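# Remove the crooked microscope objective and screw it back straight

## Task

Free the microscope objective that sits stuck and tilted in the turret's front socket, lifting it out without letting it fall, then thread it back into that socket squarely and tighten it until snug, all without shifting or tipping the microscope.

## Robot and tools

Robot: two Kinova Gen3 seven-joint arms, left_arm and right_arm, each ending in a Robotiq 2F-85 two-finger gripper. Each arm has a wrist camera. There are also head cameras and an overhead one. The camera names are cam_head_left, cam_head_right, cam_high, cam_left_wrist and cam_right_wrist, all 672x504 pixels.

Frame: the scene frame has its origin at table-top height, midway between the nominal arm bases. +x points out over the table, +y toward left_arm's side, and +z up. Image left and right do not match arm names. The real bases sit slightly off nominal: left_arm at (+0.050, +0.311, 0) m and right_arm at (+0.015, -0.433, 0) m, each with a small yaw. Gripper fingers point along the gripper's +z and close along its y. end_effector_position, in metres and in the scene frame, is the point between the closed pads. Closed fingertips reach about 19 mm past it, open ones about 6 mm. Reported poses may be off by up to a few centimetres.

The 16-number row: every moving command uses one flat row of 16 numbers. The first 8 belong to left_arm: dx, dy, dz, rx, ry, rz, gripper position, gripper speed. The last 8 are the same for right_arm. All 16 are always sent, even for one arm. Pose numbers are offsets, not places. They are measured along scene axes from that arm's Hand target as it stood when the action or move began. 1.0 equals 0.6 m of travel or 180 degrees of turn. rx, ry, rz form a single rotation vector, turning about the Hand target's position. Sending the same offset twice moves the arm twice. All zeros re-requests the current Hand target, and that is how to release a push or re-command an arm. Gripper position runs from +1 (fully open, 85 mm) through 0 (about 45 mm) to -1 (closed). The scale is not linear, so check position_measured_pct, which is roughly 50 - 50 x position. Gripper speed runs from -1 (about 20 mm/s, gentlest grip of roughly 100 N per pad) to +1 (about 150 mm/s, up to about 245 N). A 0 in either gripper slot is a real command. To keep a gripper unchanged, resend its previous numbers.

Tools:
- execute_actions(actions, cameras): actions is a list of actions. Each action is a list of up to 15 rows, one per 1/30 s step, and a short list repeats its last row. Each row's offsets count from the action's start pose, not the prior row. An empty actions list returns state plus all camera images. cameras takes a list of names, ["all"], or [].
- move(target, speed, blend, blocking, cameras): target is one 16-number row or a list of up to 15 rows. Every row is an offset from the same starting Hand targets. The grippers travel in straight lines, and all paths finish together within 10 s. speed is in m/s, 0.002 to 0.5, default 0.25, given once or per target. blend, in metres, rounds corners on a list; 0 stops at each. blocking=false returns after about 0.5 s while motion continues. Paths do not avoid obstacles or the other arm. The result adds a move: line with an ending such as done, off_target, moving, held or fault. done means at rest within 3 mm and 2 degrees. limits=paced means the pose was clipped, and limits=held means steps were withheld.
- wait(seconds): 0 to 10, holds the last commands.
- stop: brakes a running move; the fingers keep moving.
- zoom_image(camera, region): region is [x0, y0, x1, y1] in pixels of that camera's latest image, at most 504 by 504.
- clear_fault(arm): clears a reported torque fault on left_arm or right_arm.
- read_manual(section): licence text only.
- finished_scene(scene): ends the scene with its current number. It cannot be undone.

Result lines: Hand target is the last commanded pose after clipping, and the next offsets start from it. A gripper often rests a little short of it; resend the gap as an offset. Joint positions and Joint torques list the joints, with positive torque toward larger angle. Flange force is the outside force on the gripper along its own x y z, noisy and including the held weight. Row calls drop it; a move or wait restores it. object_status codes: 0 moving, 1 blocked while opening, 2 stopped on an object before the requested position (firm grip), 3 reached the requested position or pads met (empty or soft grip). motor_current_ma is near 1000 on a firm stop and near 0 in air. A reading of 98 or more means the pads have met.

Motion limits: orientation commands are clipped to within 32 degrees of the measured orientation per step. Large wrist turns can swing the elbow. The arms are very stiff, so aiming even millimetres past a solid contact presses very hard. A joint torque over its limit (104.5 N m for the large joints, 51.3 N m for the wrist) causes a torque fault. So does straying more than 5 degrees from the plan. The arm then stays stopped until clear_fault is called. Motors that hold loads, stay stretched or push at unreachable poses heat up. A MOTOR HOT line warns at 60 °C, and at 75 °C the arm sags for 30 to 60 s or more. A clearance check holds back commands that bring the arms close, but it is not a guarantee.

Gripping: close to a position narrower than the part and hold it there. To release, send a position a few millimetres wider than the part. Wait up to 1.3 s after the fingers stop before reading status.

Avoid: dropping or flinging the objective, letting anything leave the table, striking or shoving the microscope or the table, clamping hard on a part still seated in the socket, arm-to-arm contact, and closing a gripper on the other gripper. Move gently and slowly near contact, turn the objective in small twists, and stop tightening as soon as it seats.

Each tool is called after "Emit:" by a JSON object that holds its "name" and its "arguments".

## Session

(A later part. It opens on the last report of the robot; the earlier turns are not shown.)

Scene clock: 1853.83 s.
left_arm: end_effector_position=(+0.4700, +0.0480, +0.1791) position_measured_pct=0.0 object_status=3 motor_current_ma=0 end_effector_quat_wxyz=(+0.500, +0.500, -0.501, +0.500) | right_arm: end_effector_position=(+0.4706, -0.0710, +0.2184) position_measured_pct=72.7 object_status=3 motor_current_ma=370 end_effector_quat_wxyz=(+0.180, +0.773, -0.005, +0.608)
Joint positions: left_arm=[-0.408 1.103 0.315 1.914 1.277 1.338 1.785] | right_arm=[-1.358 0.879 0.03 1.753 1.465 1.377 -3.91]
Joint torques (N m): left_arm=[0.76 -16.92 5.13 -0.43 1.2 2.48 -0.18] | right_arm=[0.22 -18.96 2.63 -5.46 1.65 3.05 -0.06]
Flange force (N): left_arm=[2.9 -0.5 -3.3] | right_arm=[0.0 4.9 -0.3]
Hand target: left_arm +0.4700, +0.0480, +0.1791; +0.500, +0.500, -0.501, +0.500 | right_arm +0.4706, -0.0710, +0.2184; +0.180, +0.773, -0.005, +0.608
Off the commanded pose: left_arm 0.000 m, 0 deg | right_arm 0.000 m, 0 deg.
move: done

Emit:
{"name": "move", "arguments": {"target": [0, 0, 0, 0, 0, 0, 1, 1, 0.0005, 0.00005, 0.0006, 0, 0, 0, -0.46, -1.0], "speed": 0.02}}

Emit:
{"name": "move", "arguments": {"target": [0, 0, 0, 0, 0, 0, 1, 1, 0.0003, -0.00048, 0, 0.0353, 0.004, 0.0427, -0.46, -1.0], "speed": 0.08}}

Emit:
{"name": "move", "arguments": {"target": [0, 0, 0, 0, 0, 0, 1, 1, 0.0003, -0.00048, 0, 0.0353, 0.004, 0.0427, -0.46, -1.0], "speed": 0.08}}

Emit:
{"name": "move", "arguments": {"target": [0, 0, 0, 0, 0, 0, 1, 1, -0.0005, -0.00005, -0.0006, 0, 0, 0, -0.46, -1.0], "speed": 0.02}}

Emit:
{"name": "move", "arguments": {"target": [0, 0, 0, 0, 0, 0, 1, 1, -0.0003, -0.00003, -0.00036, 0, 0, 0, -0.46, -1.0], "speed": 0.02}}

Scene clock: 1865.13 s.
left_arm: end_effector_position=(+0.4700, +0.0480, +0.1791) position_measured_pct=0.0 object_status=3 motor_current_ma=0 end_effector_quat_wxyz=(+0.500, +0.500, -0.501, +0.500) | right_arm: end_effector_position=(+0.4709, -0.0710, +0.2187) position_measured_pct=72.7 object_status=3 motor_current_ma=370 end_effector_quat_wxyz=(+0.180, +0.773, -0.005, +0.608)
Joint positions: left_arm=[-0.408 1.103 0.315 1.914 1.277 1.338 1.785] | right_arm=[-1.358 0.878 0.03 1.752 1.465 1.377 -3.909]
Joint torques (N m): left_arm=[0.75 -16.94 5.14 -0.43 1.16 2.4 -0.2] | right_arm=[0.63 -20.08 3.56 -6.35 2.4 3.57 -0.06]
Flange force (N): left_arm=[2.9 -0.6 -3.4] | right_arm=[-2.8 5.8 -1.6]
Hand target: left_arm +0.4700, +0.0480, +0.1791; +0.500, +0.500, -0.501, +0.500 | right_arm +0.4709, -0.0710, +0.2187; +0.180, +0.773, -0.005, +0.608
Off the commanded pose: left_arm 0.000 m, 0 deg | right_arm 0.000 m, 0 deg.
move: done

Scene clock: 1866.57 s.
left_arm: end_effector_position=(+0.4700, +0.0480, +0.1791) position_measured_pct=0.0 object_status=3 motor_current_ma=0 end_effector_quat_wxyz=(+0.500, +0.500, -0.501, +0.500) | right_arm: end_effector_position=(+0.4711, -0.0713, +0.2187) position_measured_pct=72.7 object_status=3 motor_current_ma=370 end_effector_quat_wxyz=(+0.095, +0.785, +0.015, +0.612)
Joint positions: left_arm=[-0.408 1.103 0.315 1.914 1.277 1.338 1.785] | right_arm=[-1.337 0.801 0.021 1.92 1.63 1.272 -4.109]
Joint torques (N m): left_arm=[0.81 -16.97 5.07 -0.45 1.23 2.45 -0.18] | right_arm=[0.68 -19.28 3.47 -6.52 2.17 4.03 -0.06]
Flange force (N): left_arm=[2.8 -0.5 -3.5] | right_arm=[-2.9 5.3 -2.9]
Hand target: left_arm +0.4700, +0.0480, +0.1791; +0.500, +0.500, -0.501, +0.500 | right_arm +0.4711, -0.0713, +0.2188; +0.095, +0.785, +0.015, +0.612
Off the commanded pose: left_arm 0.000 m, 0 deg | right_arm 0.000 m, 0 deg.
move: done

Scene clock: 1868.00 s.
left_arm: end_effector_position=(+0.4700, +0.0480, +0.1791) position_measured_pct=0.0 object_status=3 motor_current_ma=0 end_effector_quat_wxyz=(+0.500, +0.500, -0.501, +0.500) | right_arm: end_effector_position=(+0.4713, -0.0716, +0.2187) position_measured_pct=72.7 object_status=3 motor_current_ma=370 end_effector_quat_wxyz=(+0.010, +0.790, +0.034, +0.612)
Joint positions: left_arm=[-0.408 1.103 0.315 1.914 1.277 1.338 1.785] | right_arm=[-1.295 0.744 0.012 2.075 1.848 1.206 -4.335]
Joint torques (N m): left_arm=[0.77 -16.98 5.1 -0.39 1.2 2.42 -0.16] | right_arm=[1.19 -18.57 3.58 -6.31 1.49 4.56 -0.1]
Flange force (N): left_arm=[2.7 -0.7 -3.4] | right_arm=[-2.6 3.3 -4.2]
Hand target: left_arm +0.4700, +0.0480, +0.1791; +0.500, +0.500, -0.501, +0.500 | right_arm +0.4713, -0.0716, +0.2187; +0.010, +0.790, +0.034, +0.612
Off the commanded pose: left_arm 0.000 m, 0 deg | right_arm 0.000 m, 0 deg.
move: done

Scene clock: 1868.70 s.
left_arm: end_effector_position=(+0.4700, +0.0480, +0.1791) position_measured_pct=0.0 object_status=3 motor_current_ma=0 end_effector_quat_wxyz=(+0.500, +0.500, -0.501, +0.500) | right_arm: end_effector_position=(+0.4710, -0.0716, +0.2184) position_measured_pct=72.7 object_status=3 motor_current_ma=370 end_effector_quat_wxyz=(+0.010, +0.790, +0.034, +0.612)
Joint positions: left_arm=[-0.408 1.103 0.315 1.914 1.277 1.338 1.785] | right_arm=[-1.295 0.745 0.012 2.076 1.848 1.207 -4.336]
Joint torques (N m): left_arm=[0.81 -17 5.05 -0.39 1.18 2.42 -0.21] | right_arm=[0.56 -16.44 2.14 -4.28 0.57 3.29 -0.09]
Flange force (N): left_arm=[2.8 -0.8 -3.4] | right_arm=[2.3 1.8 -1.1]
Hand target: left_arm +0.4700, +0.0480, +0.1791; +0.500, +0.500, -0.501, +0.500 | right_arm +0.4710, -0.0716, +0.2184; +0.010, +0.790, +0.034, +0.612
Off the commanded pose: left_arm 0.000 m, 0 deg | right_arm 0.000 m, 0 deg.
move: done

Scene clock: 1869.40 s.
left_arm: end_effector_position=(+0.4700, +0.0480, +0.1791) position_measured_pct=0.0 object_status=3 motor_current_ma=0 end_effector_quat_wxyz=(+0.500, +0.500, -0.501, +0.500) | right_arm: end_effector_position=(+0.4708, -0.0717, +0.2182) position_measured_pct=72.7 object_status=3 motor_current_ma=370 end_effector_quat_wxyz=(+0.010, +0.790, +0.034, +0.612)
Joint positions: left_arm=[-0.408 1.103 0.315 1.914 1.277 1.338 1.785] | right_arm=[-1.296 0.745 0.012 2.076 1.848 1.208 -4.337]
Joint torques (N m): left_arm=[0.77 -16.97 5.14 -0.37 1.2 2.39 -0.22] | right_arm=[0.19 -15.76 1.5 -3.67 0.34 2.81 -0.07]
Flange force (N): left_arm=[2.8 -0.9 -3.5] | right_arm=[3.8 1.6 0.0]
Hand target: left_arm +0.4700, +0.0480, +0.1791; +0.500, +0.500, -0.501, +0.500 | right_arm +0.4708, -0.0717, +0.2182; +0.010, +0.790, +0.034, +0.612
Off the commanded pose: left_arm 0.000 m, 0 deg | right_arm 0.000 m, 0 deg.
move: done

Emit:
{"name": "move", "arguments": {"target": [0, 0, 0, 0, 0, 0, 1, 1, 0.0002, -0.00015, -0.0003, 0.0706, 0.0079, 0.0854, -0.46, -1.0], "speed": 0.1}}

Emit:
{"name": "move", "arguments": {"target": [0, 0, 0, 0, 0, 0, 1, 1, -0.00006, -0.00018, -0.00063, 0.0706, 0.0079, 0.0854, -0.46, -1.0], "speed": 0.1}}

Scene clock: 1888.53 s.
left_arm: end_effector_position=(+0.4700, +0.0480, +0.1791) position_measured_pct=0.0 object_status=3 motor_current_ma=0 end_effector_quat_wxyz=(+0.500, +0.500, -0.501, +0.500) | right_arm: end_effector_position=(+0.4709, -0.0717, +0.2180) position_measured_pct=72.7 object_status=3 motor_current_ma=370 end_effector_quat_wxyz=(-0.159, +0.782, +0.071, +0.599)
Joint positions: left_arm=[-0.408 1.103 0.315 1.914 1.277 1.338 1.785] | right_arm=[-1.111 0.712 -0.02 2.324 2.41 1.265 -4.799]
Joint torques (N m): left_arm=[0.79 -16.94 5.08 -0.37 1.23 2.46 -0.21] | right_arm=[0 -16.16 1.24 -4.62 0.48 3.86 0]
Flange force (N): left_arm=[2.9 -0.8 -3.5] | right_arm=[2.3 1.0 -2.5]
Hand target: left_arm +0.4700, +0.0480, +0.1791; +0.500, +0.500, -0.501, +0.500 | right_arm +0.4709, -0.0717, +0.2180; -0.159, +0.782, +0.071, +0.599
Off the commanded pose: left_arm 0.000 m, 0 deg | right_arm 0.000 m, 0 deg.
move: done

Scene clock: 1890.67 s.
left_arm: end_effector_position=(+0.4700, +0.0480, +0.1791) position_measured_pct=0.0 object_status=3 motor_current_ma=0 end_effector_quat_wxyz=(+0.500, +0.500, -0.501, +0.500) | right_arm: end_effector_position=(+0.4709, -0.0718, +0.2176) position_measured_pct=72.7 object_status=3 motor_current_ma=370 end_effector_quat_wxyz=(-0.324, +0.750, +0.107, +0.566)
Joint positions: left_arm=[-0.408 1.103 0.315 1.914 1.277 1.338 1.785] | right_arm=[-0.827 0.803 -0.009 2.435 3.034 1.518 -5.095]
Joint torques (N m): left_arm=[0.85 -16.96 5.08 -0.43 1.17 2.38 -0.2] | right_arm=[-0.01 -16.77 0.16 -3.61 0.21 4.11 0.03]
Flange force (N): left_arm=[2.9 -0.6 -3.5] | right_arm=[2.5 -1.2 -1.3]
Hand target: left_arm +0.4700, +0.0480, +0.1791; +0.500, +0.500, -0.501, +0.500 | right_arm +0.4709, -0.0718, +0.2176; -0.324, +0.750, +0.107, +0.566
Off the commanded pose: left_arm 0.000 m, 0 deg | right_arm 0.000 m, 0 deg.
move: done

Emit:
{"name": "move", "arguments": {"target": [0, 0, 0, 0, 0, 0, 1, 1, 0.00022, -0.00004, -0.00063, 0.0706, 0.0079, 0.0854, -0.46, -1.0], "speed": 0.1}}

Emit:
{"name": "move", "arguments": {"target": [0, 0, 0, 0, 0, 0, 1, 1, 0.00017, -0.00003, -0.00047, 0.0529, 0.006, 0.0641, -0.46, -1.0], "speed": 0.1, "cameras": ["cam_left_wrist", "cam_right_wrist"]}}

Emit:
{"name": "zoom_image", "arguments": {"camera": "cam_left_wrist", "region": [270, 210, 350, 290]}}

Emit:
{"name": "zoom_image", "arguments": {"camera": "cam_right_wrist", "region": [250, 350, 390, 470]}}

Scene clock: 1901.20 s.
left_arm: end_effector_position=(+0.4700, +0.0480, +0.1791) position_measured_pct=0.0 object_status=3 motor_current_ma=0 end_effector_quat_wxyz=(+0.500, +0.500, -0.501, +0.500) | right_arm: end_effector_position=(+0.4710, -0.0719, +0.2172) position_measured_pct=72.7 object_status=3 motor_current_ma=370 end_effector_quat_wxyz=(-0.478, +0.696, +0.139, +0.517)
Joint positions: left_arm=[-0.408 1.103 0.315 1.914 1.277 1.338 1.785] | right_arm=[-0.573 0.952 0.06 2.35 3.618 1.728 -5.233]
Joint torques (N m): left_arm=[0.73 -17.03 5.13 -0.45 1.18 2.42 -0.17] | right_arm=[0.13 -17.6 -0.78 -2.5 0.25 4.03 -0.03]
Flange force (N): left_arm=[2.6 -0.5 -3.3] | right_arm=[1.9 -2.3 -0.2]
Hand target: left_arm +0.4700, +0.0480, +0.1791; +0.500, +0.500, -0.501, +0.500 | right_arm +0.4710, -0.0719, +0.2172; -0.478, +0.696, +0.139, +0.517
Off the commanded pose: left_arm 0.000 m, 0 deg | right_arm 0.000 m, 0 deg.
move: done

Scene clock: 1902.87 s.
left_arm: end_effector_position=(+0.4700, +0.0480, +0.1791) position_measured_pct=0.0 object_status=3 motor_current_ma=0 end_effector_quat_wxyz=(+0.500, +0.500, -0.501, +0.500) | right_arm: end_effector_position=(+0.4711, -0.0719, +0.2170) position_measured_pct=72.7 object_status=3 motor_current_ma=370 end_effector_quat_wxyz=(+0.585, -0.641, -0.160, -0.470)
Joint positions: left_arm=[-0.408 1.103 0.315 1.914 1.277 1.338 1.785] | right_arm=[-0.452 1.066 0.096 2.184 3.948 1.831 -5.344]
Joint torques (N m): left_arm=[0.67 -17.03 5.15 -0.45 1.21 2.43 -0.2] | right_arm=[0.13 -18.15 -1.19 -2.1 0.16 3.67 0.03]
Flange force (N): left_arm=[2.6 -0.6 -3.3] | right_arm=[1.8 -3.0 0.2]
Hand target: left_arm +0.4700, +0.0480, +0.1791; +0.500, +0.500, -0.501, +0.500 | right_arm +0.4711, -0.0719, +0.2170; -0.585, +0.641, +0.160, +0.470
Off the commanded pose: left_arm 0.000 m, 0 deg | right_arm 0.000 m, 0 deg.
move: done
Images, in order (width x height): cam_left_wrist 672x504, cam_right_wrist 672x504.

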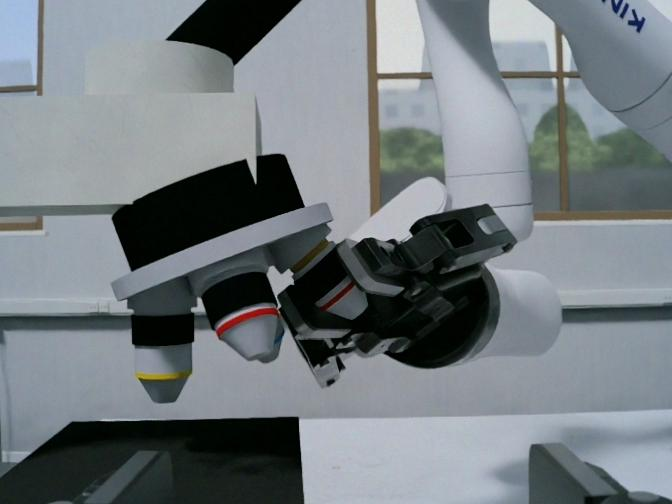

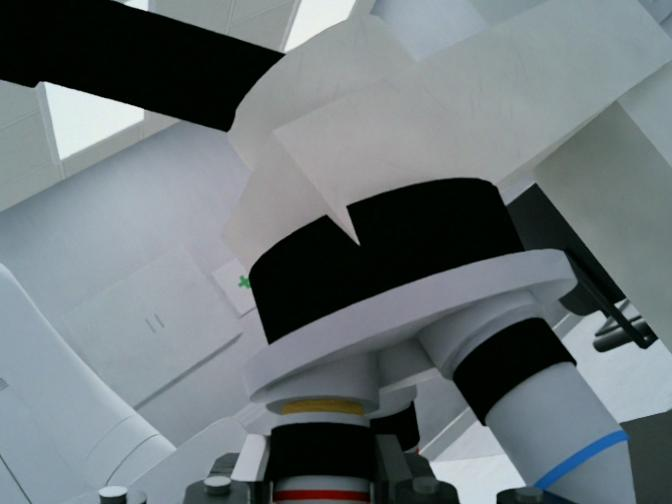

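Scaled by 6.300.

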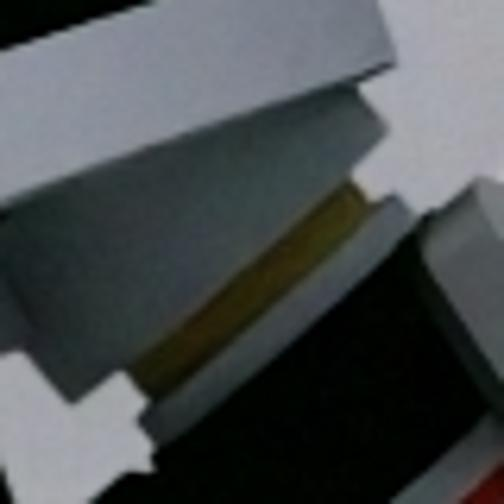

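Scaled by 3.600.

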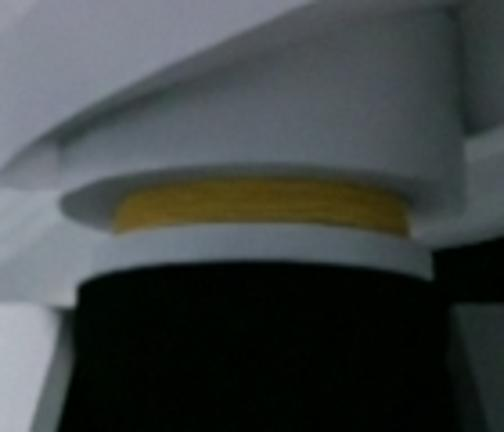

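Emit:
{"name": "move", "arguments": {"target": [0, 0, 0, 0, 0, 0, 1, 1, -0.00025, -0.00003, -0.0003, 0, 0, 0, -0.46, -1.0], "speed": 0.02}}

Scene clock: 1910.57 s.
left_arm: end_effector_position=(+0.4700, +0.0480, +0.1791) position_measured_pct=0.0 object_status=3 motor_current_ma=0 end_effector_quat_wxyz=(+0.500, +0.500, -0.501, +0.500) | right_arm: end_effector_position=(+0.4710, -0.0719, +0.2168) position_measured_pct=72.7 object_status=3 motor_current_ma=370 end_effector_quat_wxyz=(+0.585, -0.641, -0.160, -0.470)
Joint positions: left_arm=[-0.408 1.103 0.315 1.914 1.277 1.338 1.785] | right_arm=[-0.452 1.067 0.096 2.184 3.949 1.832 -5.343]
Joint torques (N m): left_arm=[0.77 -17.01 5.1 -0.4 1.22 2.41 -0.17] | right_arm=[0.13 -18.13 -1.24 -2.03 0.17 3.67 -0.03]
Flange force (N): left_arm=[2.6 -0.7 -3.5] | right_arm=[1.8 -2.9 0.2]
Hand target: left_arm +0.4700, +0.0480, +0.1791; +0.500, +0.500, -0.501, +0.500 | right_arm +0.4710, -0.0719, +0.2168; -0.585, +0.641, +0.160, +0.470
Off the commanded pose: left_arm 0.000 m, 0 deg | right_arm 0.000 m, 0 deg.
move: done

Emit:
{"name": "move", "arguments": {"target": [[0, 0, 0, 0, 0, 0, 1, 1, -0.00085, -0.0001, -0.001, 0, 0, 0, -0.46, -1.0], [0, 0, 0, 0, 0, 0, 1, 1, -0.0012, 0.0002, 0.0013, -0.2646, -0.0298, -0.3204, -0.46, -1.0]], "speed": [0.05, 0.2], "blend": [0.0003, 0], "cameras": ["cam_left_wrist", "cam_right_wrist"]}}

Emit:
{"name": "zoom_image", "arguments": {"camera": "cam_left_wrist", "region": [270, 210, 350, 290]}}

Emit:
{"name": "zoom_image", "arguments": {"camera": "cam_right_wrist", "region": [250, 350, 390, 470]}}

Scene clock: 1935.43 s.
left_arm: end_effector_position=(+0.4700, +0.0480, +0.1791) position_measured_pct=0.0 object_status=3 motor_current_ma=0 end_effector_quat_wxyz=(+0.500, +0.500, -0.501, +0.500) | right_arm: end_effector_position=(+0.4702, -0.0718, +0.2175) position_measured_pct=72.7 object_status=3 motor_current_ma=370 end_effector_quat_wxyz=(+0.010, +0.790, +0.034, +0.613)
Joint positions: left_arm=[-0.408 1.103 0.315 1.914 1.277 1.338 1.785] | right_arm=[-1.3 0.747 0.016 2.077 1.847 1.207 -4.341]
Joint torques (N m): left_arm=[0.82 -17 5.06 -0.45 1.18 2.4 -0.18] | right_arm=[0.16 -16.87 2.09 -4.88 1.05 3.4 -0.03]
Flange force (N): left_arm=[2.8 -0.5 -3.4] | right_arm=[1.3 2.9 -1.6]
Hand target: left_arm +0.4700, +0.0480, +0.1791; +0.500, +0.500, -0.501, +0.500 | right_arm +0.4702, -0.0718, +0.2175; +0.010, +0.790, +0.034, +0.613
Off the commanded pose: left_arm 0.000 m, 0 deg | right_arm 0.000 m, 0 deg.
move: done
Images, in order (width x height): cam_left_wrist 672x504, cam_right_wrist 672x504.

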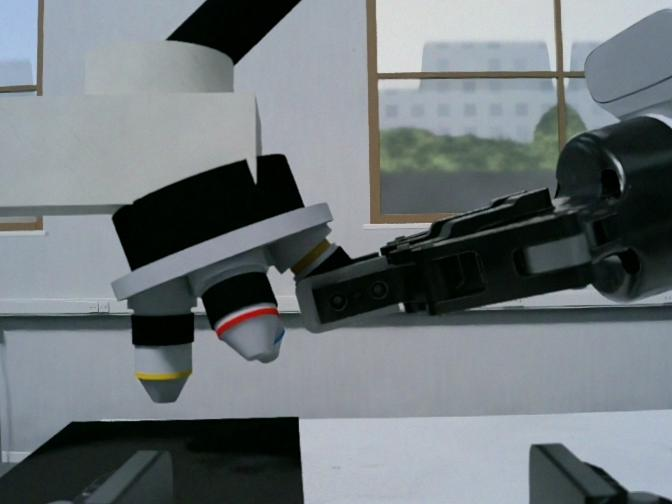

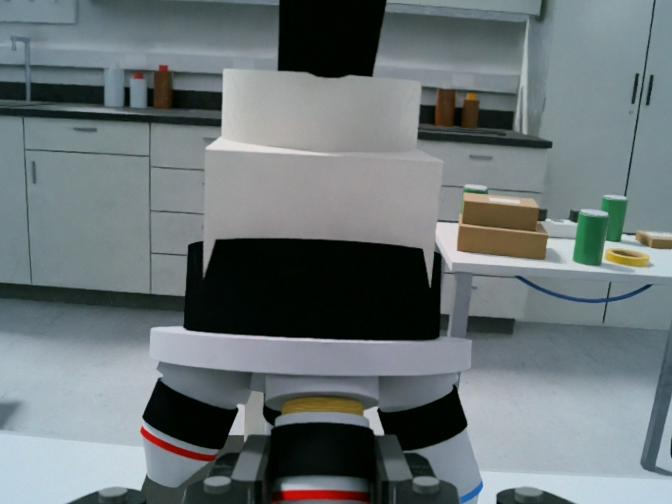

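Scaled by 6.300.

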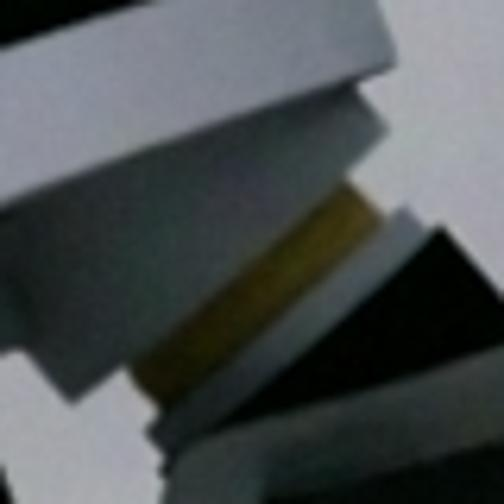

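Scaled by 3.600.

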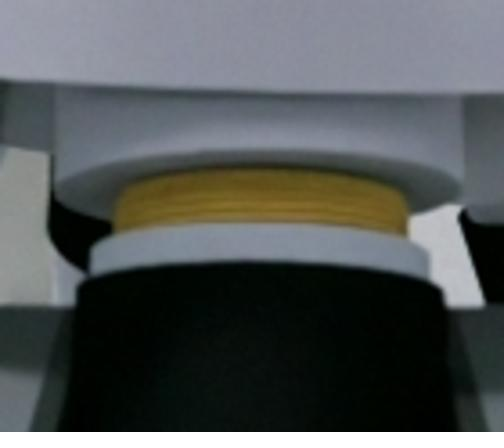

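Emit:
{"name": "move", "arguments": {"target": [0, 0, 0, 0, 0, 0, 1, 1, 0.00148, 0.00016, 0.00179, 0, 0, 0, -0.46, -1.0], "speed": 0.03}}

Emit:
{"name": "move", "arguments": {"target": [0, 0, 0, 0, 0, 0, 1, 1, 0.00021, 0.00002, 0.00026, 0, 0, 0, -0.46, -1.0], "speed": 0.02}}

Emit:
{"name": "move", "arguments": {"target": [0, 0, 0, 0, 0, 0, 1, 1, -0.0005, -0.00005, -0.0006, 0, 0, 0, -0.46, -1.0], "speed": 0.02}}

Emit:
{"name": "move", "arguments": {"target": [0, 0, 0, 0, 0, 0, 1, 1, -0.0003, -0.00003, -0.00036, 0, 0, 0, -0.46, -1.0], "speed": 0.02}}

Scene clock: 1946.33 s.
left_arm: end_effector_position=(+0.4700, +0.0480, +0.1791) position_measured_pct=0.0 object_status=3 motor_current_ma=0 end_effector_quat_wxyz=(+0.500, +0.500, -0.501, +0.500) | right_arm: end_effector_position=(+0.4711, -0.0717, +0.2186) position_measured_pct=72.7 object_status=3 motor_current_ma=370 end_effector_quat_wxyz=(+0.010, +0.790, +0.034, +0.613)
Joint positions: left_arm=[-0.408 1.103 0.315 1.914 1.277 1.338 1.785] | right_arm=[-1.299 0.745 0.017 2.076 1.847 1.205 -4.337]
Joint torques (N m): left_arm=[0.66 -16.91 5.12 -0.4 1.23 2.43 -0.23] | right_arm=[0.72 -18.83 3.38 -6.03 1.39 4.73 -0.03]
Flange force (N): left_arm=[2.9 -0.8 -3.3] | right_arm=[-2.9 2.9 -2.1]
Hand target: left_arm +0.4700, +0.0480, +0.1791; +0.500, +0.500, -0.501, +0.500 | right_arm +0.4711, -0.0717, +0.2186; +0.010, +0.790, +0.034, +0.613
Off the commanded pose: left_arm 0.000 m, 0 deg | right_arm 0.000 m, 0 deg.
move: done

Scene clock: 1947.03 s.
left_arm: end_effector_position=(+0.4700, +0.0480, +0.1791) position_measured_pct=0.0 object_status=3 motor_current_ma=0 end_effector_quat_wxyz=(+0.500, +0.500, -0.501, +0.500) | right_arm: end_effector_position=(+0.4712, -0.0717, +0.2188) position_measured_pct=72.7 object_status=3 motor_current_ma=370 end_effector_quat_wxyz=(+0.010, +0.790, +0.034, +0.613)
Joint positions: left_arm=[-0.408 1.103 0.315 1.914 1.277 1.338 1.785] | right_arm=[-1.298 0.744 0.017 2.075 1.847 1.204 -4.337]
Joint torques (N m): left_arm=[0.73 -17.01 5.09 -0.33 1.25 2.36 -0.2] | right_arm=[1.29 -19.92 4.43 -6.93 1.76 5.46 0.01]
Flange force (N): left_arm=[2.6 -1.0 -3.5] | right_arm=[-5.6 3.3 -3.8]
Hand target: left_arm +0.4700, +0.0480, +0.1791; +0.500, +0.500, -0.501, +0.500 | right_arm +0.4713, -0.0717, +0.2188; +0.010, +0.790, +0.034, +0.613
Off the commanded pose: left_arm 0.000 m, 0 deg | right_arm 0.000 m, 0 deg.
move: done

Scene clock: 1947.73 s.
left_arm: end_effector_position=(+0.4700, +0.0480, +0.1791) position_measured_pct=0.0 object_status=3 motor_current_ma=0 end_effector_quat_wxyz=(+0.500, +0.500, -0.501, +0.500) | right_arm: end_effector_position=(+0.4710, -0.0717, +0.2185) position_measured_pct=72.7 object_status=3 motor_current_ma=370 end_effector_quat_wxyz=(+0.010, +0.790, +0.034, +0.613)
Joint positions: left_arm=[-0.408 1.103 0.315 1.914 1.277 1.338 1.785] | right_arm=[-1.299 0.745 0.017 2.076 1.847 1.205 -4.338]
Joint torques (N m): left_arm=[0.73 -16.97 5.06 -0.42 1.23 2.39 -0.28] | right_arm=[0.62 -18.05 3.06 -5.43 1.07 4.24 -0.06]
Flange force (N): left_arm=[2.9 -0.9 -3.5] | right_arm=[-1.2 2.6 -1.6]
Hand target: left_arm +0.4700, +0.0480, +0.1791; +0.500, +0.500, -0.501, +0.500 | right_arm +0.4709, -0.0717, +0.2184; +0.010, +0.790, +0.034, +0.613
Off the commanded pose: left_arm 0.000 m, 0 deg | right_arm 0.000 m, 0 deg.
move: done

Scene clock: 1948.43 s.
left_arm: end_effector_position=(+0.4700, +0.0480, +0.1791) position_measured_pct=0.0 object_status=3 motor_current_ma=0 end_effector_quat_wxyz=(+0.500, +0.500, -0.501, +0.500) | right_arm: end_effector_position=(+0.4708, -0.0717, +0.2182) position_measured_pct=72.7 object_status=3 motor_current_ma=370 end_effector_quat_wxyz=(+0.010, +0.790, +0.034, +0.613)
Joint positions: left_arm=[-0.408 1.103 0.315 1.914 1.277 1.338 1.785] | right_arm=[-1.299 0.746 0.016 2.076 1.847 1.205 -4.339]
Joint torques (N m): left_arm=[0.7 -17.02 5.14 -0.34 1.2 2.39 -0.22] | right_arm=[0.12 -16.79 2.09 -4.96 1.05 3.45 -0.05]
Flange force (N): left_arm=[2.6 -1.1 -3.4] | right_arm=[1.5 3.2 -1.6]
Hand target: left_arm +0.4700, +0.0480, +0.1791; +0.500, +0.500, -0.501, +0.500 | right_arm +0.4708, -0.0717, +0.2182; +0.010, +0.790, +0.034, +0.613
Off the commanded pose: left_arm 0.000 m, 0 deg | right_arm 0.000 m, 0 deg.
move: done

Emit:
{"name": "move", "arguments": {"target": [[0, 0, 0, 0, 0, 0, 1, 1, -0.00085, -0.0001, -0.001, 0, 0, 0, -0.46, -1.0], [0, 0, 0, 0, 0, 0, 1, 1, -0.0017, 0.0015, -0.001, -0.1058, -0.0119, -0.1282, -0.46, -1.0], [0, 0, 0, 0, 0, 0, 1, 1, -0.0002, 0.00167, 0.00083, -0.1058, -0.0119, -0.1282, -0.46, -1.0]], "speed": [0.05, 0.15, 0.03], "blend": [0.0003, 0, 0]}}

Emit:
{"name": "move", "arguments": {"target": [0, 0, 0, 0, 0, 0, 1, 1, 0.0011, -0.00148, 0.00013, 0.1058, 0.0119, 0.1282, -0.46, -1.0], "speed": 0.08}}

Emit:
{"name": "move", "arguments": {"target": [0, 0, 0, 0, 0, 0, 1, 1, 0.00006, -0.00016, -0.00048, 0.0706, 0.0079, 0.0854, -0.46, -1.0], "speed": 0.08}}

Emit:
{"name": "move", "arguments": {"target": [0, 0, 0, 0, 0, 0, 1, 1, -0.0005, -0.00005, -0.0006, 0, 0, 0, -0.46, -1.0], "speed": 0.02}}

Emit:
{"name": "move", "arguments": {"target": [0, 0, 0, 0, 0, 0, 1, 1, -0.0002, -0.00002, -0.00024, 0, 0, 0, -0.46, -1.0], "speed": 0.02}}

Scene clock: 1977.77 s.
left_arm: end_effector_position=(+0.4700, +0.0480, +0.1791) position_measured_pct=0.0 object_status=3 motor_current_ma=0 end_effector_quat_wxyz=(+0.500, +0.500, -0.501, +0.500) | right_arm: end_effector_position=(+0.4706, -0.0707, +0.2186) position_measured_pct=72.7 object_status=3 motor_current_ma=370 end_effector_quat_wxyz=(+0.262, +0.756, -0.024, +0.599)
Joint positions: left_arm=[-0.408 1.103 0.315 1.914 1.277 1.338 1.785] | right_arm=[-1.371 0.971 0.055 1.573 1.34 1.497 -3.732]
Joint torques (N m): left_arm=[0.77 -16.93 5.09 -0.35 1.2 2.46 -0.24] | right_arm=[1.25 -21.09 4.32 -6.19 2.6 3.21 -0.03]
Flange force (N): left_arm=[2.9 -1.0 -3.4] | right_arm=[-3.2 6.0 -1.9]
Hand target: left_arm +0.4700, +0.0480, +0.1791; +0.500, +0.500, -0.501, +0.500 | right_arm +0.4707, -0.0707, +0.2187; +0.262, +0.756, -0.024, +0.599
Off the commanded pose: left_arm 0.000 m, 0 deg | right_arm 0.000 m, 0 deg.
move: done

Scene clock: 1981.40 s.
left_arm: end_effector_position=(+0.4700, +0.0480, +0.1791) position_measured_pct=0.0 object_status=3 motor_current_ma=0 end_effector_quat_wxyz=(+0.500, +0.500, -0.501, +0.500) | right_arm: end_effector_position=(+0.4713, -0.0716, +0.2188) position_measured_pct=72.7 object_status=3 motor_current_ma=370 end_effector_quat_wxyz=(+0.010, +0.790, +0.034, +0.613)
Joint positions: left_arm=[-0.408 1.103 0.315 1.914 1.277 1.338 1.785] | right_arm=[-1.303 0.745 0.024 2.075 1.847 1.2 -4.338]
Joint torques (N m): left_arm=[0.8 -16.89 5.04 -0.45 1.22 2.42 -0.18] | right_arm=[1.34 -18.67 3.84 -6.44 1.45 4.7 -0.09]
Flange force (N): left_arm=[3.0 -0.5 -3.4] | right_arm=[-3.0 3.4 -4.4]
Hand target: left_arm +0.4700, +0.0480, +0.1791; +0.500, +0.500, -0.501, +0.500 | right_arm +0.4713, -0.0716, +0.2188; +0.010, +0.790, +0.034, +0.613
Off the commanded pose: left_arm 0.000 m, 0 deg | right_arm 0.000 m, 0 deg.
move: done

Scene clock: 1983.93 s.
left_arm: end_effector_position=(+0.4700, +0.0480, +0.1791) position_measured_pct=0.0 object_status=3 motor_current_ma=0 end_effector_quat_wxyz=(+0.500, +0.500, -0.501, +0.500) | right_arm: end_effector_position=(+0.4713, -0.0717, +0.2185) position_measured_pct=72.7 object_status=3 motor_current_ma=370 end_effector_quat_wxyz=(-0.159, +0.782, +0.071, +0.599)
Joint positions: left_arm=[-0.408 1.103 0.315 1.914 1.277 1.338 1.785] | right_arm=[-1.118 0.711 -0.01 2.323 2.411 1.26 -4.804]
Joint torques (N m): left_arm=[0.8 -16.96 5.13 -0.42 1.22 2.4 -0.17] | right_arm=[0.48 -17.75 1.95 -5.66 0.51 4.81 -0.22]
Flange force (N): left_arm=[2.8 -0.6 -3.5] | right_arm=[-0.5 0.4 -3.1]
Hand target: left_arm +0.4700, +0.0480, +0.1791; +0.500, +0.500, -0.501, +0.500 | right_arm +0.4713, -0.0717, +0.2185; -0.159, +0.782, +0.071, +0.599
Off the commanded pose: left_arm 0.000 m, 0 deg | right_arm 0.000 m, 0 deg.
move: done

Scene clock: 1984.63 s.
left_arm: end_effector_position=(+0.4700, +0.0480, +0.1791) position_measured_pct=0.0 object_status=3 motor_current_ma=0 end_effector_quat_wxyz=(+0.500, +0.500, -0.501, +0.500) | right_arm: end_effector_position=(+0.4711, -0.0718, +0.2181) position_measured_pct=72.7 object_status=3 motor_current_ma=370 end_effector_quat_wxyz=(-0.159, +0.782, +0.071, +0.599)
Joint positions: left_arm=[-0.408 1.103 0.315 1.914 1.277 1.338 1.785] | right_arm=[-1.118 0.713 -0.01 2.324 2.411 1.262 -4.804]
Joint torques (N m): left_arm=[0.8 -17 5.06 -0.41 1.16 2.42 -0.21] | right_arm=[-0.36 -15.66 0.68 -3.17 0.32 3.37 -0.24]
Flange force (N): left_arm=[2.8 -0.7 -3.4] | right_arm=[3.8 -0.4 1.2]
Hand target: left_arm +0.4700, +0.0480, +0.1791; +0.500, +0.500, -0.501, +0.500 | right_arm +0.4710, -0.0718, +0.2181; -0.159, +0.782, +0.071, +0.599
Off the commanded pose: left_arm 0.000 m, 0 deg | right_arm 0.000 m, 0 deg.
move: done

Scene clock: 1985.33 s.
left_arm: end_effector_position=(+0.4700, +0.0480, +0.1791) position_measured_pct=0.0 object_status=3 motor_current_ma=0 end_effector_quat_wxyz=(+0.500, +0.500, -0.501, +0.500) | right_arm: end_effector_position=(+0.4709, -0.0718, +0.2180) position_measured_pct=72.7 object_status=3 motor_current_ma=370 end_effector_quat_wxyz=(-0.159, +0.782, +0.071, +0.599)
Joint positions: left_arm=[-0.408 1.103 0.315 1.914 1.277 1.338 1.785] | right_arm=[-1.119 0.713 -0.01 2.324 2.41 1.262 -4.805]
Joint torques (N m): left_arm=[0.73 -16.97 5.15 -0.37 1.21 2.42 -0.2] | right_arm=[-0.75 -14.81 0.12 -2.17 0.25 2.75 -0.26]
Flange force (N): left_arm=[2.7 -0.8 -3.4] | right_arm=[5.5 -0.7 3.0]
Hand target: left_arm +0.4700, +0.0480, +0.1791; +0.500, +0.500, -0.501, +0.500 | right_arm +0.4709, -0.0718, +0.2180; -0.159, +0.782, +0.071, +0.599
Off the commanded pose: left_arm 0.000 m, 0 deg | right_arm 0.000 m, 0 deg.
move: done

Emit:
{"name": "move", "arguments": {"target": [0,0,0,0,0,0,1,1,0.00067,0.0001,0.00083,0,0,0,-0.46,-1.0], "speed": 0.01, "cameras": ["cam_left_wrist","cam_right_wrist"]}}

Scene clock: 2028.20 s.
left_arm: end_effector_position=(+0.4700, +0.0480, +0.1791) position_measured_pct=0.0 object_status=3 motor_current_ma=0 end_effector_quat_wxyz=(+0.500, +0.500, -0.501, +0.500) | right_arm: end_effector_position=(+0.4713, -0.0717, +0.2184) position_measured_pct=72.7 object_status=3 motor_current_ma=370 end_effector_quat_wxyz=(-0.159, +0.782, +0.071, +0.599)
Joint positions: left_arm=[-0.408 1.103 0.315 1.914 1.277 1.338 1.785] | right_arm=[-1.118 0.711 -0.01 2.324 2.411 1.26 -4.803]
Joint torques (N m): left_arm=[0.73 -16.97 5.1 -0.49 1.24 2.42 -0.25] | right_arm=[0.15 -17.37 1.6 -5.06 0.48 4.46 -0.22]
Flange force (N): left_arm=[2.9 -0.6 -3.4] | right_arm=[0.2 0.5 -1.8]
Hand target: left_arm +0.4700, +0.0480, +0.1791; +0.500, +0.500, -0.501, +0.500 | right_arm +0.4713, -0.0717, +0.2185; -0.159, +0.782, +0.071, +0.599
Off the commanded pose: left_arm 0.000 m, 0 deg | right_arm 0.000 m, 0 deg.
move: done
Images, in order (width x height): cam_left_wrist 672x504, cam_right_wrist 672x504.

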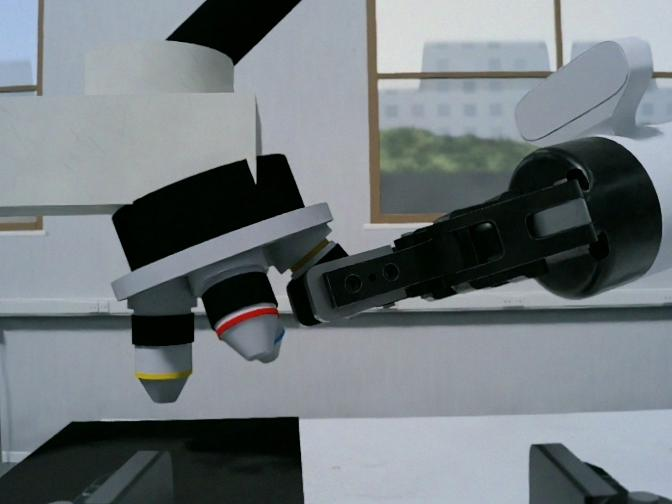

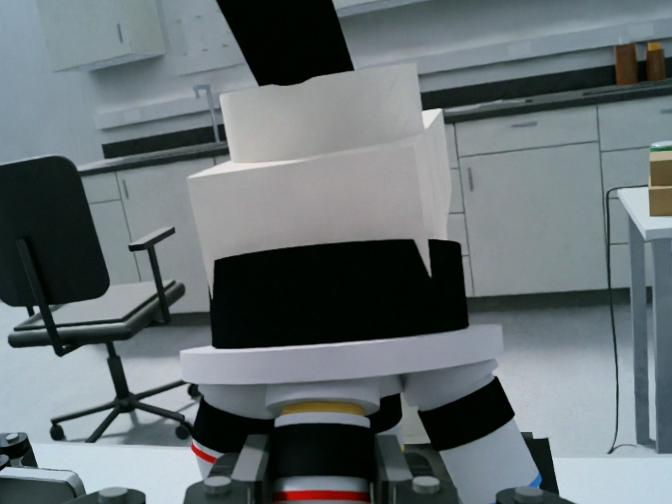

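Emit:
{"name": "move", "arguments": {"target": [0,0,0,0,0,0,1,1,0.00006,-0.00017,-0.00048,0.0706,0.0079,0.0854,-0.46,-1.0], "speed": 0.15}}

Emit:
{"name": "zoom_image", "arguments": {"camera": "cam_left_wrist", "region": [270, 210, 350, 290]}}

Scene clock: 2036.37 s.
left_arm: end_effector_position=(+0.4700, +0.0480, +0.1791) position_measured_pct=0.0 object_status=3 motor_current_ma=0 end_effector_quat_wxyz=(+0.500, +0.500, -0.501, +0.500) | right_arm: end_effector_position=(+0.4713, -0.0718, +0.2182) position_measured_pct=72.7 object_status=3 motor_current_ma=370 end_effector_quat_wxyz=(-0.324, +0.750, +0.106, +0.567)
Joint positions: left_arm=[-0.408 1.103 0.315 1.914 1.277 1.338 1.785] | right_arm=[-0.833 0.802 0 2.434 3.034 1.515 -5.101]
Joint torques (N m): left_arm=[0.72 -16.91 5.04 -0.46 1.2 2.39 -0.2] | right_arm=[0.33 -17.83 0.37 -4.8 0.04 4.74 -0.2]
Flange force (N): left_arm=[3.0 -0.5 -3.3] | right_arm=[0.7 -1.2 -3.0]
Hand target: left_arm +0.4700, +0.0480, +0.1791; +0.500, +0.500, -0.501, +0.500 | right_arm +0.4714, -0.0718, +0.2182; -0.324, +0.750, +0.106, +0.567
Off the commanded pose: left_arm 0.000 m, 0 deg | right_arm 0.000 m, 0 deg.
move: done

Scaled by 6.300.
This view is cut from an older image: the scene may have changed since it was taken.

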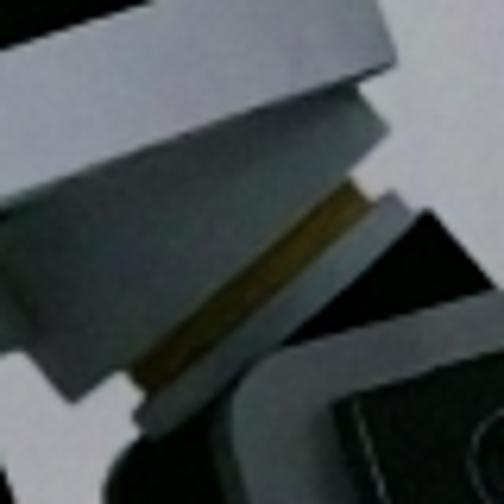

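Emit:
{"name": "move", "arguments": {"target": [0,0,0,0,0,0,1,1,0.00049,-0.00007,-0.00097,0.1235,0.0139,0.1496,-0.46,-1.0], "speed": 0.15, "cameras": ["cam_left_wrist","cam_right_wrist"]}}

Emit:
{"name": "zoom_image", "arguments": {"camera": "cam_left_wrist", "region": [270, 210, 350, 290]}}

Emit:
{"name": "zoom_image", "arguments": {"camera": "cam_right_wrist", "region": [250, 350, 390, 470]}}

Scene clock: 2046.47 s.
left_arm: end_effector_position=(+0.4700, +0.0480, +0.1791) position_measured_pct=0.0 object_status=3 motor_current_ma=0 end_effector_quat_wxyz=(+0.500, +0.500, -0.501, +0.500) | right_arm: end_effector_position=(+0.4716, -0.0718, +0.2176) position_measured_pct=72.7 object_status=3 motor_current_ma=370 end_effector_quat_wxyz=(+0.585, -0.641, -0.160, -0.470)
Joint positions: left_arm=[-0.408 1.103 0.315 1.914 1.277 1.338 1.785] | right_arm=[-0.456 1.065 0.102 2.183 3.946 1.834 -5.35]
Joint torques (N m): left_arm=[0.72 -16.98 5.09 -0.4 1.21 2.4 -0.22] | right_arm=[0.48 -20.24 -1.66 -3.54 -0.35 4.6 -0.19]
Flange force (N): left_arm=[2.8 -0.8 -3.4] | right_arm=[-2.2 -2.9 -3.1]
Hand target: left_arm +0.4700, +0.0480, +0.1791; +0.500, +0.500, -0.501, +0.500 | right_arm +0.4717, -0.0718, +0.2176; -0.585, +0.641, +0.160, +0.470
Off the commanded pose: left_arm 0.000 m, 0 deg | right_arm 0.000 m, 0 deg.
move: done
Images, in order (width x height): cam_left_wrist 672x504, cam_right_wrist 672x504.

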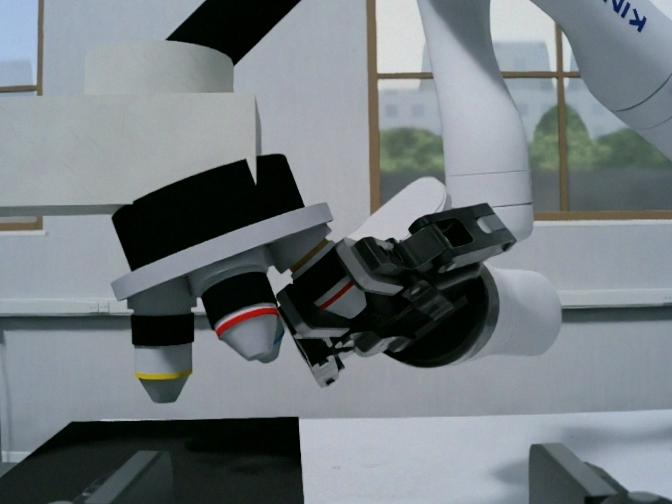

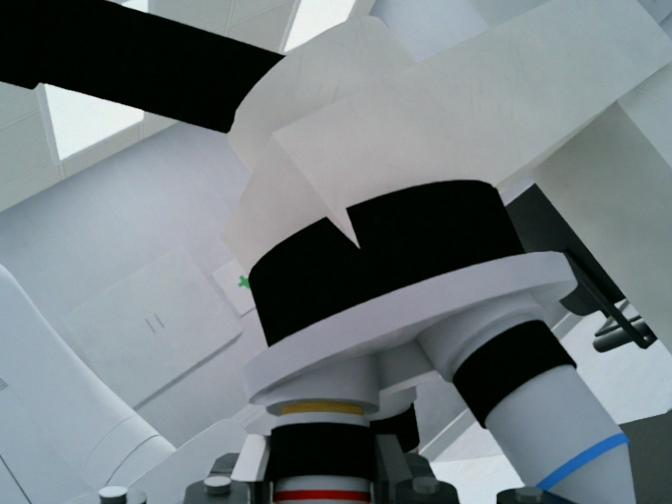

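Scaled by 6.300.

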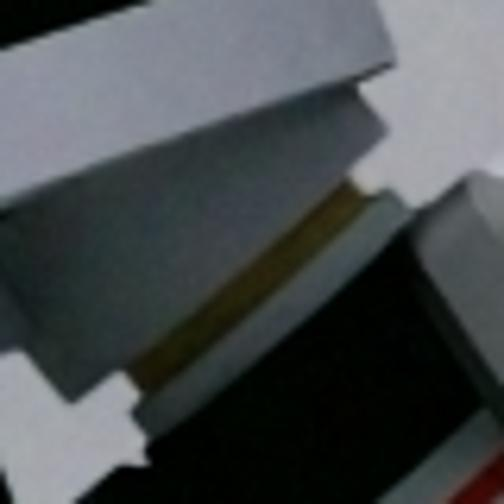

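Scaled by 3.600.

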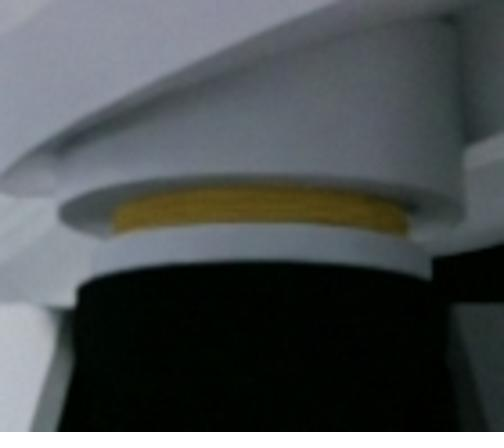

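Emit:
{"name": "move", "arguments": {"target": [0,0,0,0,0,0,1,1,-0.000635,-0.00007,-0.000769,0,0,0,-0.46,-1.0], "speed": 0.01}}

Scene clock: 2063.77 s.
left_arm: end_effector_position=(+0.4700, +0.0480, +0.1791) position_measured_pct=0.0 object_status=3 motor_current_ma=0 end_effector_quat_wxyz=(+0.500, +0.500, -0.501, +0.500) | right_arm: end_effector_position=(+0.4713, -0.0719, +0.2172) position_measured_pct=72.7 object_status=3 motor_current_ma=370 end_effector_quat_wxyz=(+0.585, -0.641, -0.160, -0.470)
Joint positions: left_arm=[-0.408 1.103 0.315 1.914 1.277 1.338 1.785] | right_arm=[-0.457 1.067 0.102 2.183 3.946 1.835 -5.349]
Joint torques (N m): left_arm=[0.69 -16.93 5.05 -0.36 1.18 2.39 -0.21] | right_arm=[0.2 -16.79 -0.91 -0.94 0.47 3.09 -0.09]
Flange force (N): left_arm=[2.9 -0.9 -3.3] | right_arm=[3.8 -2.9 2.8]
Hand target: left_arm +0.4700, +0.0480, +0.1791; +0.500, +0.500, -0.501, +0.500 | right_arm +0.4713, -0.0719, +0.2171; -0.585, +0.641, +0.160, +0.470
Off the commanded pose: left_arm 0.000 m, 0 deg | right_arm 0.000 m, 0 deg.
move: done

Emit:
{"name": "move", "arguments": {"target": [[-0.0862,-0.0,0.0533,0.0351,0.2204,0.1687,-1,0,0.00032,0.00004,0.00038,0,0,0,-0.46,-1.0],[-0.0862,-0.0973,0.0533,0.0351,0.2204,0.1687,-1,0,0.00032,0.00004,0.00038,0,0,0,-0.46,-1.0]], "speed": 0.12, "blend": 0.02, "cameras": ["cam_left_wrist","cam_head_left","cam_high"]}}

Scene clock: 2264.73 s.
left_arm: end_effector_position=(+0.4182, -0.0104, +0.2111) position_measured_pct=98.7 object_status=3 motor_current_ma=1000 end_effector_quat_wxyz=(+0.466, +0.775, -0.184, +0.386) | right_arm: end_effector_position=(+0.4715, -0.0719, +0.2174) position_measured_pct=72.7 object_status=3 motor_current_ma=370 end_effector_quat_wxyz=(+0.585, -0.641, -0.160, -0.470)
Joint positions: left_arm=[-0.174 0.749 0.385 2.554 2.266 1.165 1.948] | right_arm=[-0.456 1.066 0.102 2.183 3.946 1.835 -5.349]
Joint torques (N m): left_arm=[0.84 -12.14 3.37 -0.36 -0.12 2.3 -0.22] | right_arm=[0.44 -18.5 -1.24 -2.26 0.02 3.89 -0.15]
Flange force (N): left_arm=[4.8 -1.6 -4.9] | right_arm=[0.8 -3.1 0.0]
Hand target: left_arm +0.4182, -0.0104, +0.2111; +0.466, +0.775, -0.184, +0.386 | right_arm +0.4715, -0.0719, +0.2174; -0.585, +0.641, +0.160, +0.470
Off the commanded pose: left_arm 0.000 m, 0 deg | right_arm 0.000 m, 0 deg.
move: done
Images, in order (width x height): cam_head_left 672x504, cam_high 672x504, cam_left_wrist 672x504.

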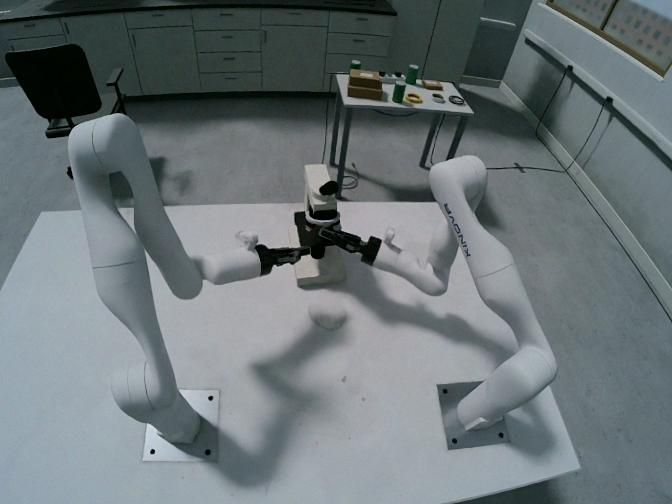

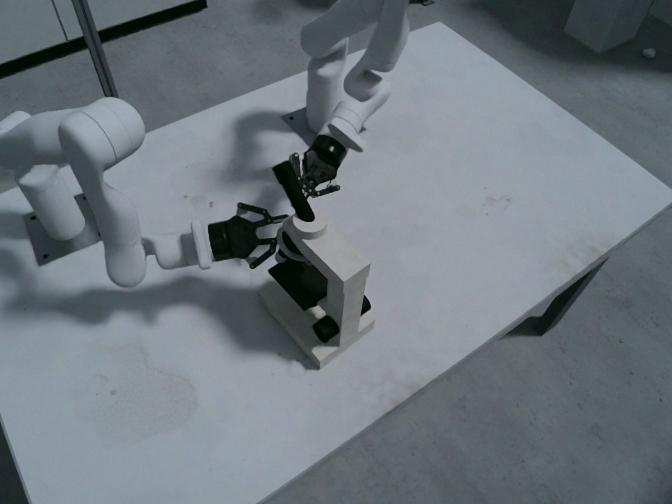

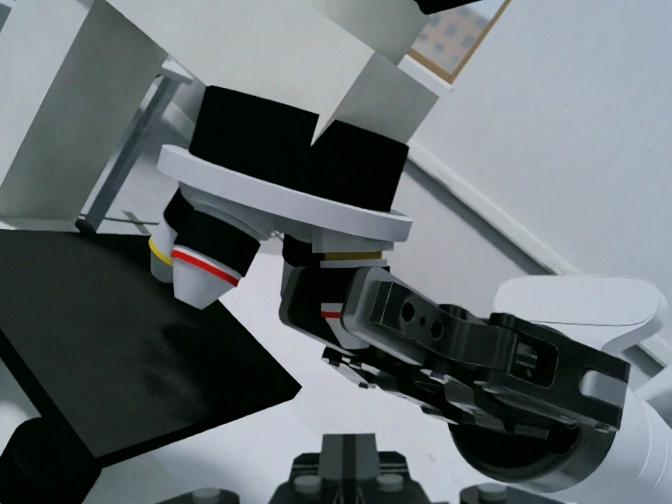

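Emit:
{"name": "move", "arguments": {"target": [0.0430,-0.0863,-0.0265,0,0,0,-1,0,0,0,0,0,0,0,-0.46,-1.0], "speed": 0.06, "cameras": ["cam_left_wrist","cam_right_wrist"]}}

Scene clock: 2278.70 s.
left_arm: end_effector_position=(+0.4440, -0.0622, +0.1952) position_measured_pct=98.7 object_status=3 motor_current_ma=1000 end_effector_quat_wxyz=(+0.466, +0.775, -0.184, +0.386) | right_arm: end_effector_position=(+0.4715, -0.0719, +0.2174) position_measured_pct=72.7 object_status=3 motor_current_ma=370 end_effector_quat_wxyz=(+0.585, -0.641, -0.160, -0.470)
Joint positions: left_arm=[-0.023 0.809 0.414 2.426 2.417 1.127 1.954] | right_arm=[-0.456 1.066 0.102 2.183 3.946 1.835 -5.349]
Joint torques (N m): left_arm=[0.79 -13.85 3.96 -1.35 -0.1 2.33 -0.19] | right_arm=[0.49 -18.56 -1.22 -2.27 0.02 3.92 -0.15]
Flange force (N): left_arm=[3.8 -1.6 -4.0] | right_arm=[0.6 -3.1 0.1]
Hand target: left_arm +0.4440, -0.0622, +0.1952; +0.466, +0.775, -0.184, +0.386 | right_arm +0.4715, -0.0719, +0.2174; -0.585, +0.641, +0.160, +0.470
Off the commanded pose: left_arm 0.000 m, 0 deg | right_arm 0.000 m, 0 deg.
move: done
Images, in order (width x height): cam_left_wrist 672x504, cam_right_wrist 672x504.

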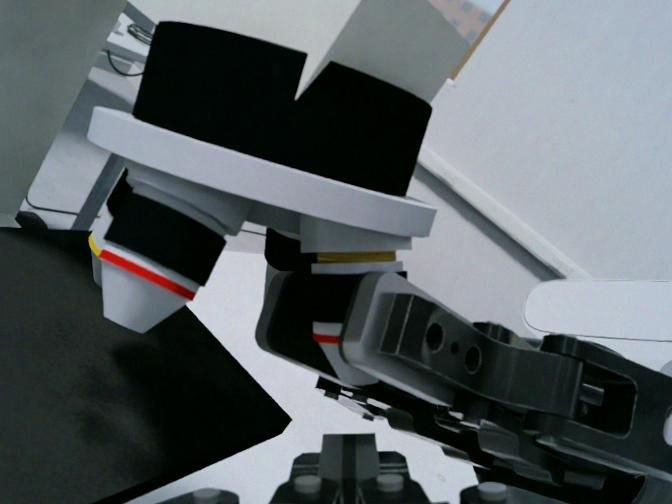

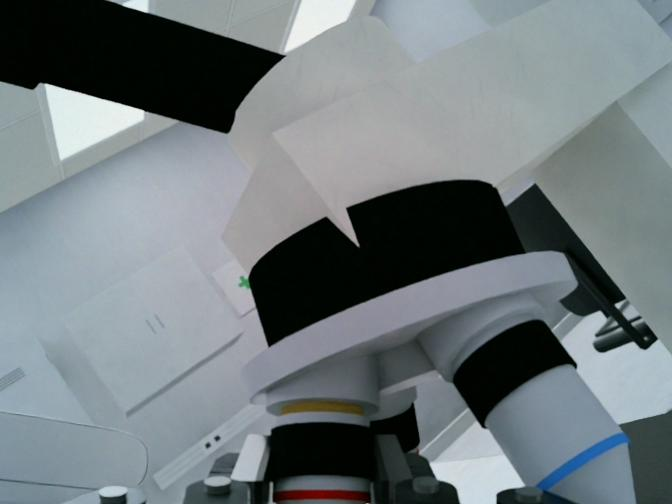

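Emit:
{"name": "move", "arguments": {"target": [0.01111,0.00125,0.01346,0,0,0,-1,0,0,0,0,0,0,0,-0.46,-1.0], "speed": 0.03, "cameras": ["cam_left_wrist"]}}

Emit:
{"name": "zoom_image", "arguments": {"camera": "cam_left_wrist", "region": [240, 220, 480, 460]}}

Scene clock: 2292.30 s.
left_arm: end_effector_position=(+0.4507, -0.0614, +0.2032) position_measured_pct=98.7 object_status=3 motor_current_ma=1000 end_effector_quat_wxyz=(+0.466, +0.775, -0.184, +0.386) | right_arm: end_effector_position=(+0.4715, -0.0719, +0.2174) position_measured_pct=72.7 object_status=3 motor_current_ma=370 end_effector_quat_wxyz=(+0.585, -0.641, -0.160, -0.470)
Joint positions: left_arm=[-0.04 0.78 0.425 2.408 2.4 1.091 1.992] | right_arm=[-0.456 1.066 0.102 2.183 3.946 1.835 -5.349]
Joint torques (N m): left_arm=[0.83 -13.82 3.98 -1.68 0 2.34 -0.22] | right_arm=[0.4 -18.55 -1.19 -2.25 0.04 3.89 -0.15]
Flange force (N): left_arm=[4.0 -1.8 -3.9] | right_arm=[0.6 -3.0 0.0]
Hand target: left_arm +0.4507, -0.0614, +0.2032; +0.466, +0.775, -0.184, +0.386 | right_arm +0.4715, -0.0719, +0.2174; -0.585, +0.641, +0.160, +0.470
Off the commanded pose: left_arm 0.000 m, 0 deg | right_arm 0.000 m, 0 deg.
move: done
Images, in order (width x height): cam_left_wrist 672x504.

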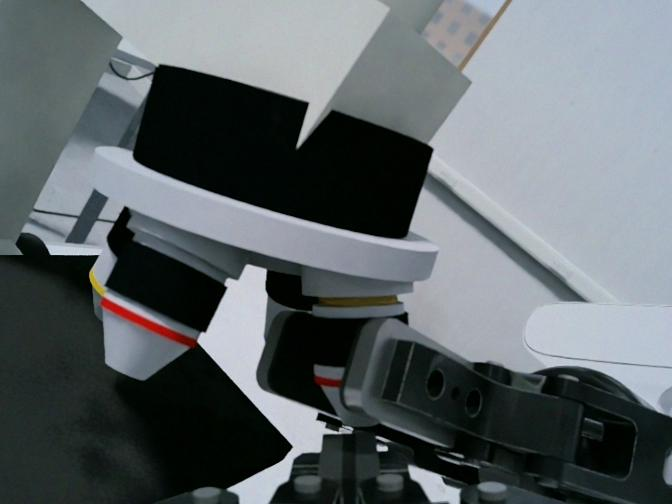

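Scaled by 2.100.

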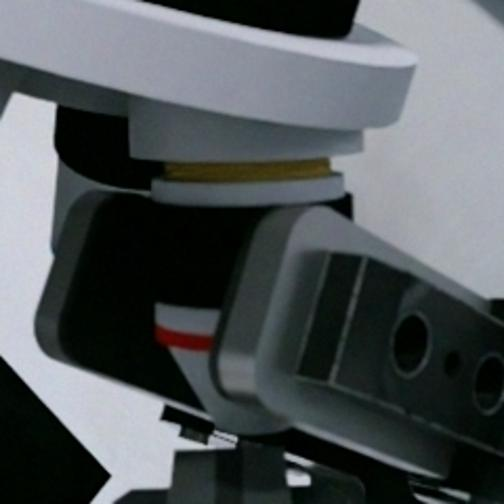

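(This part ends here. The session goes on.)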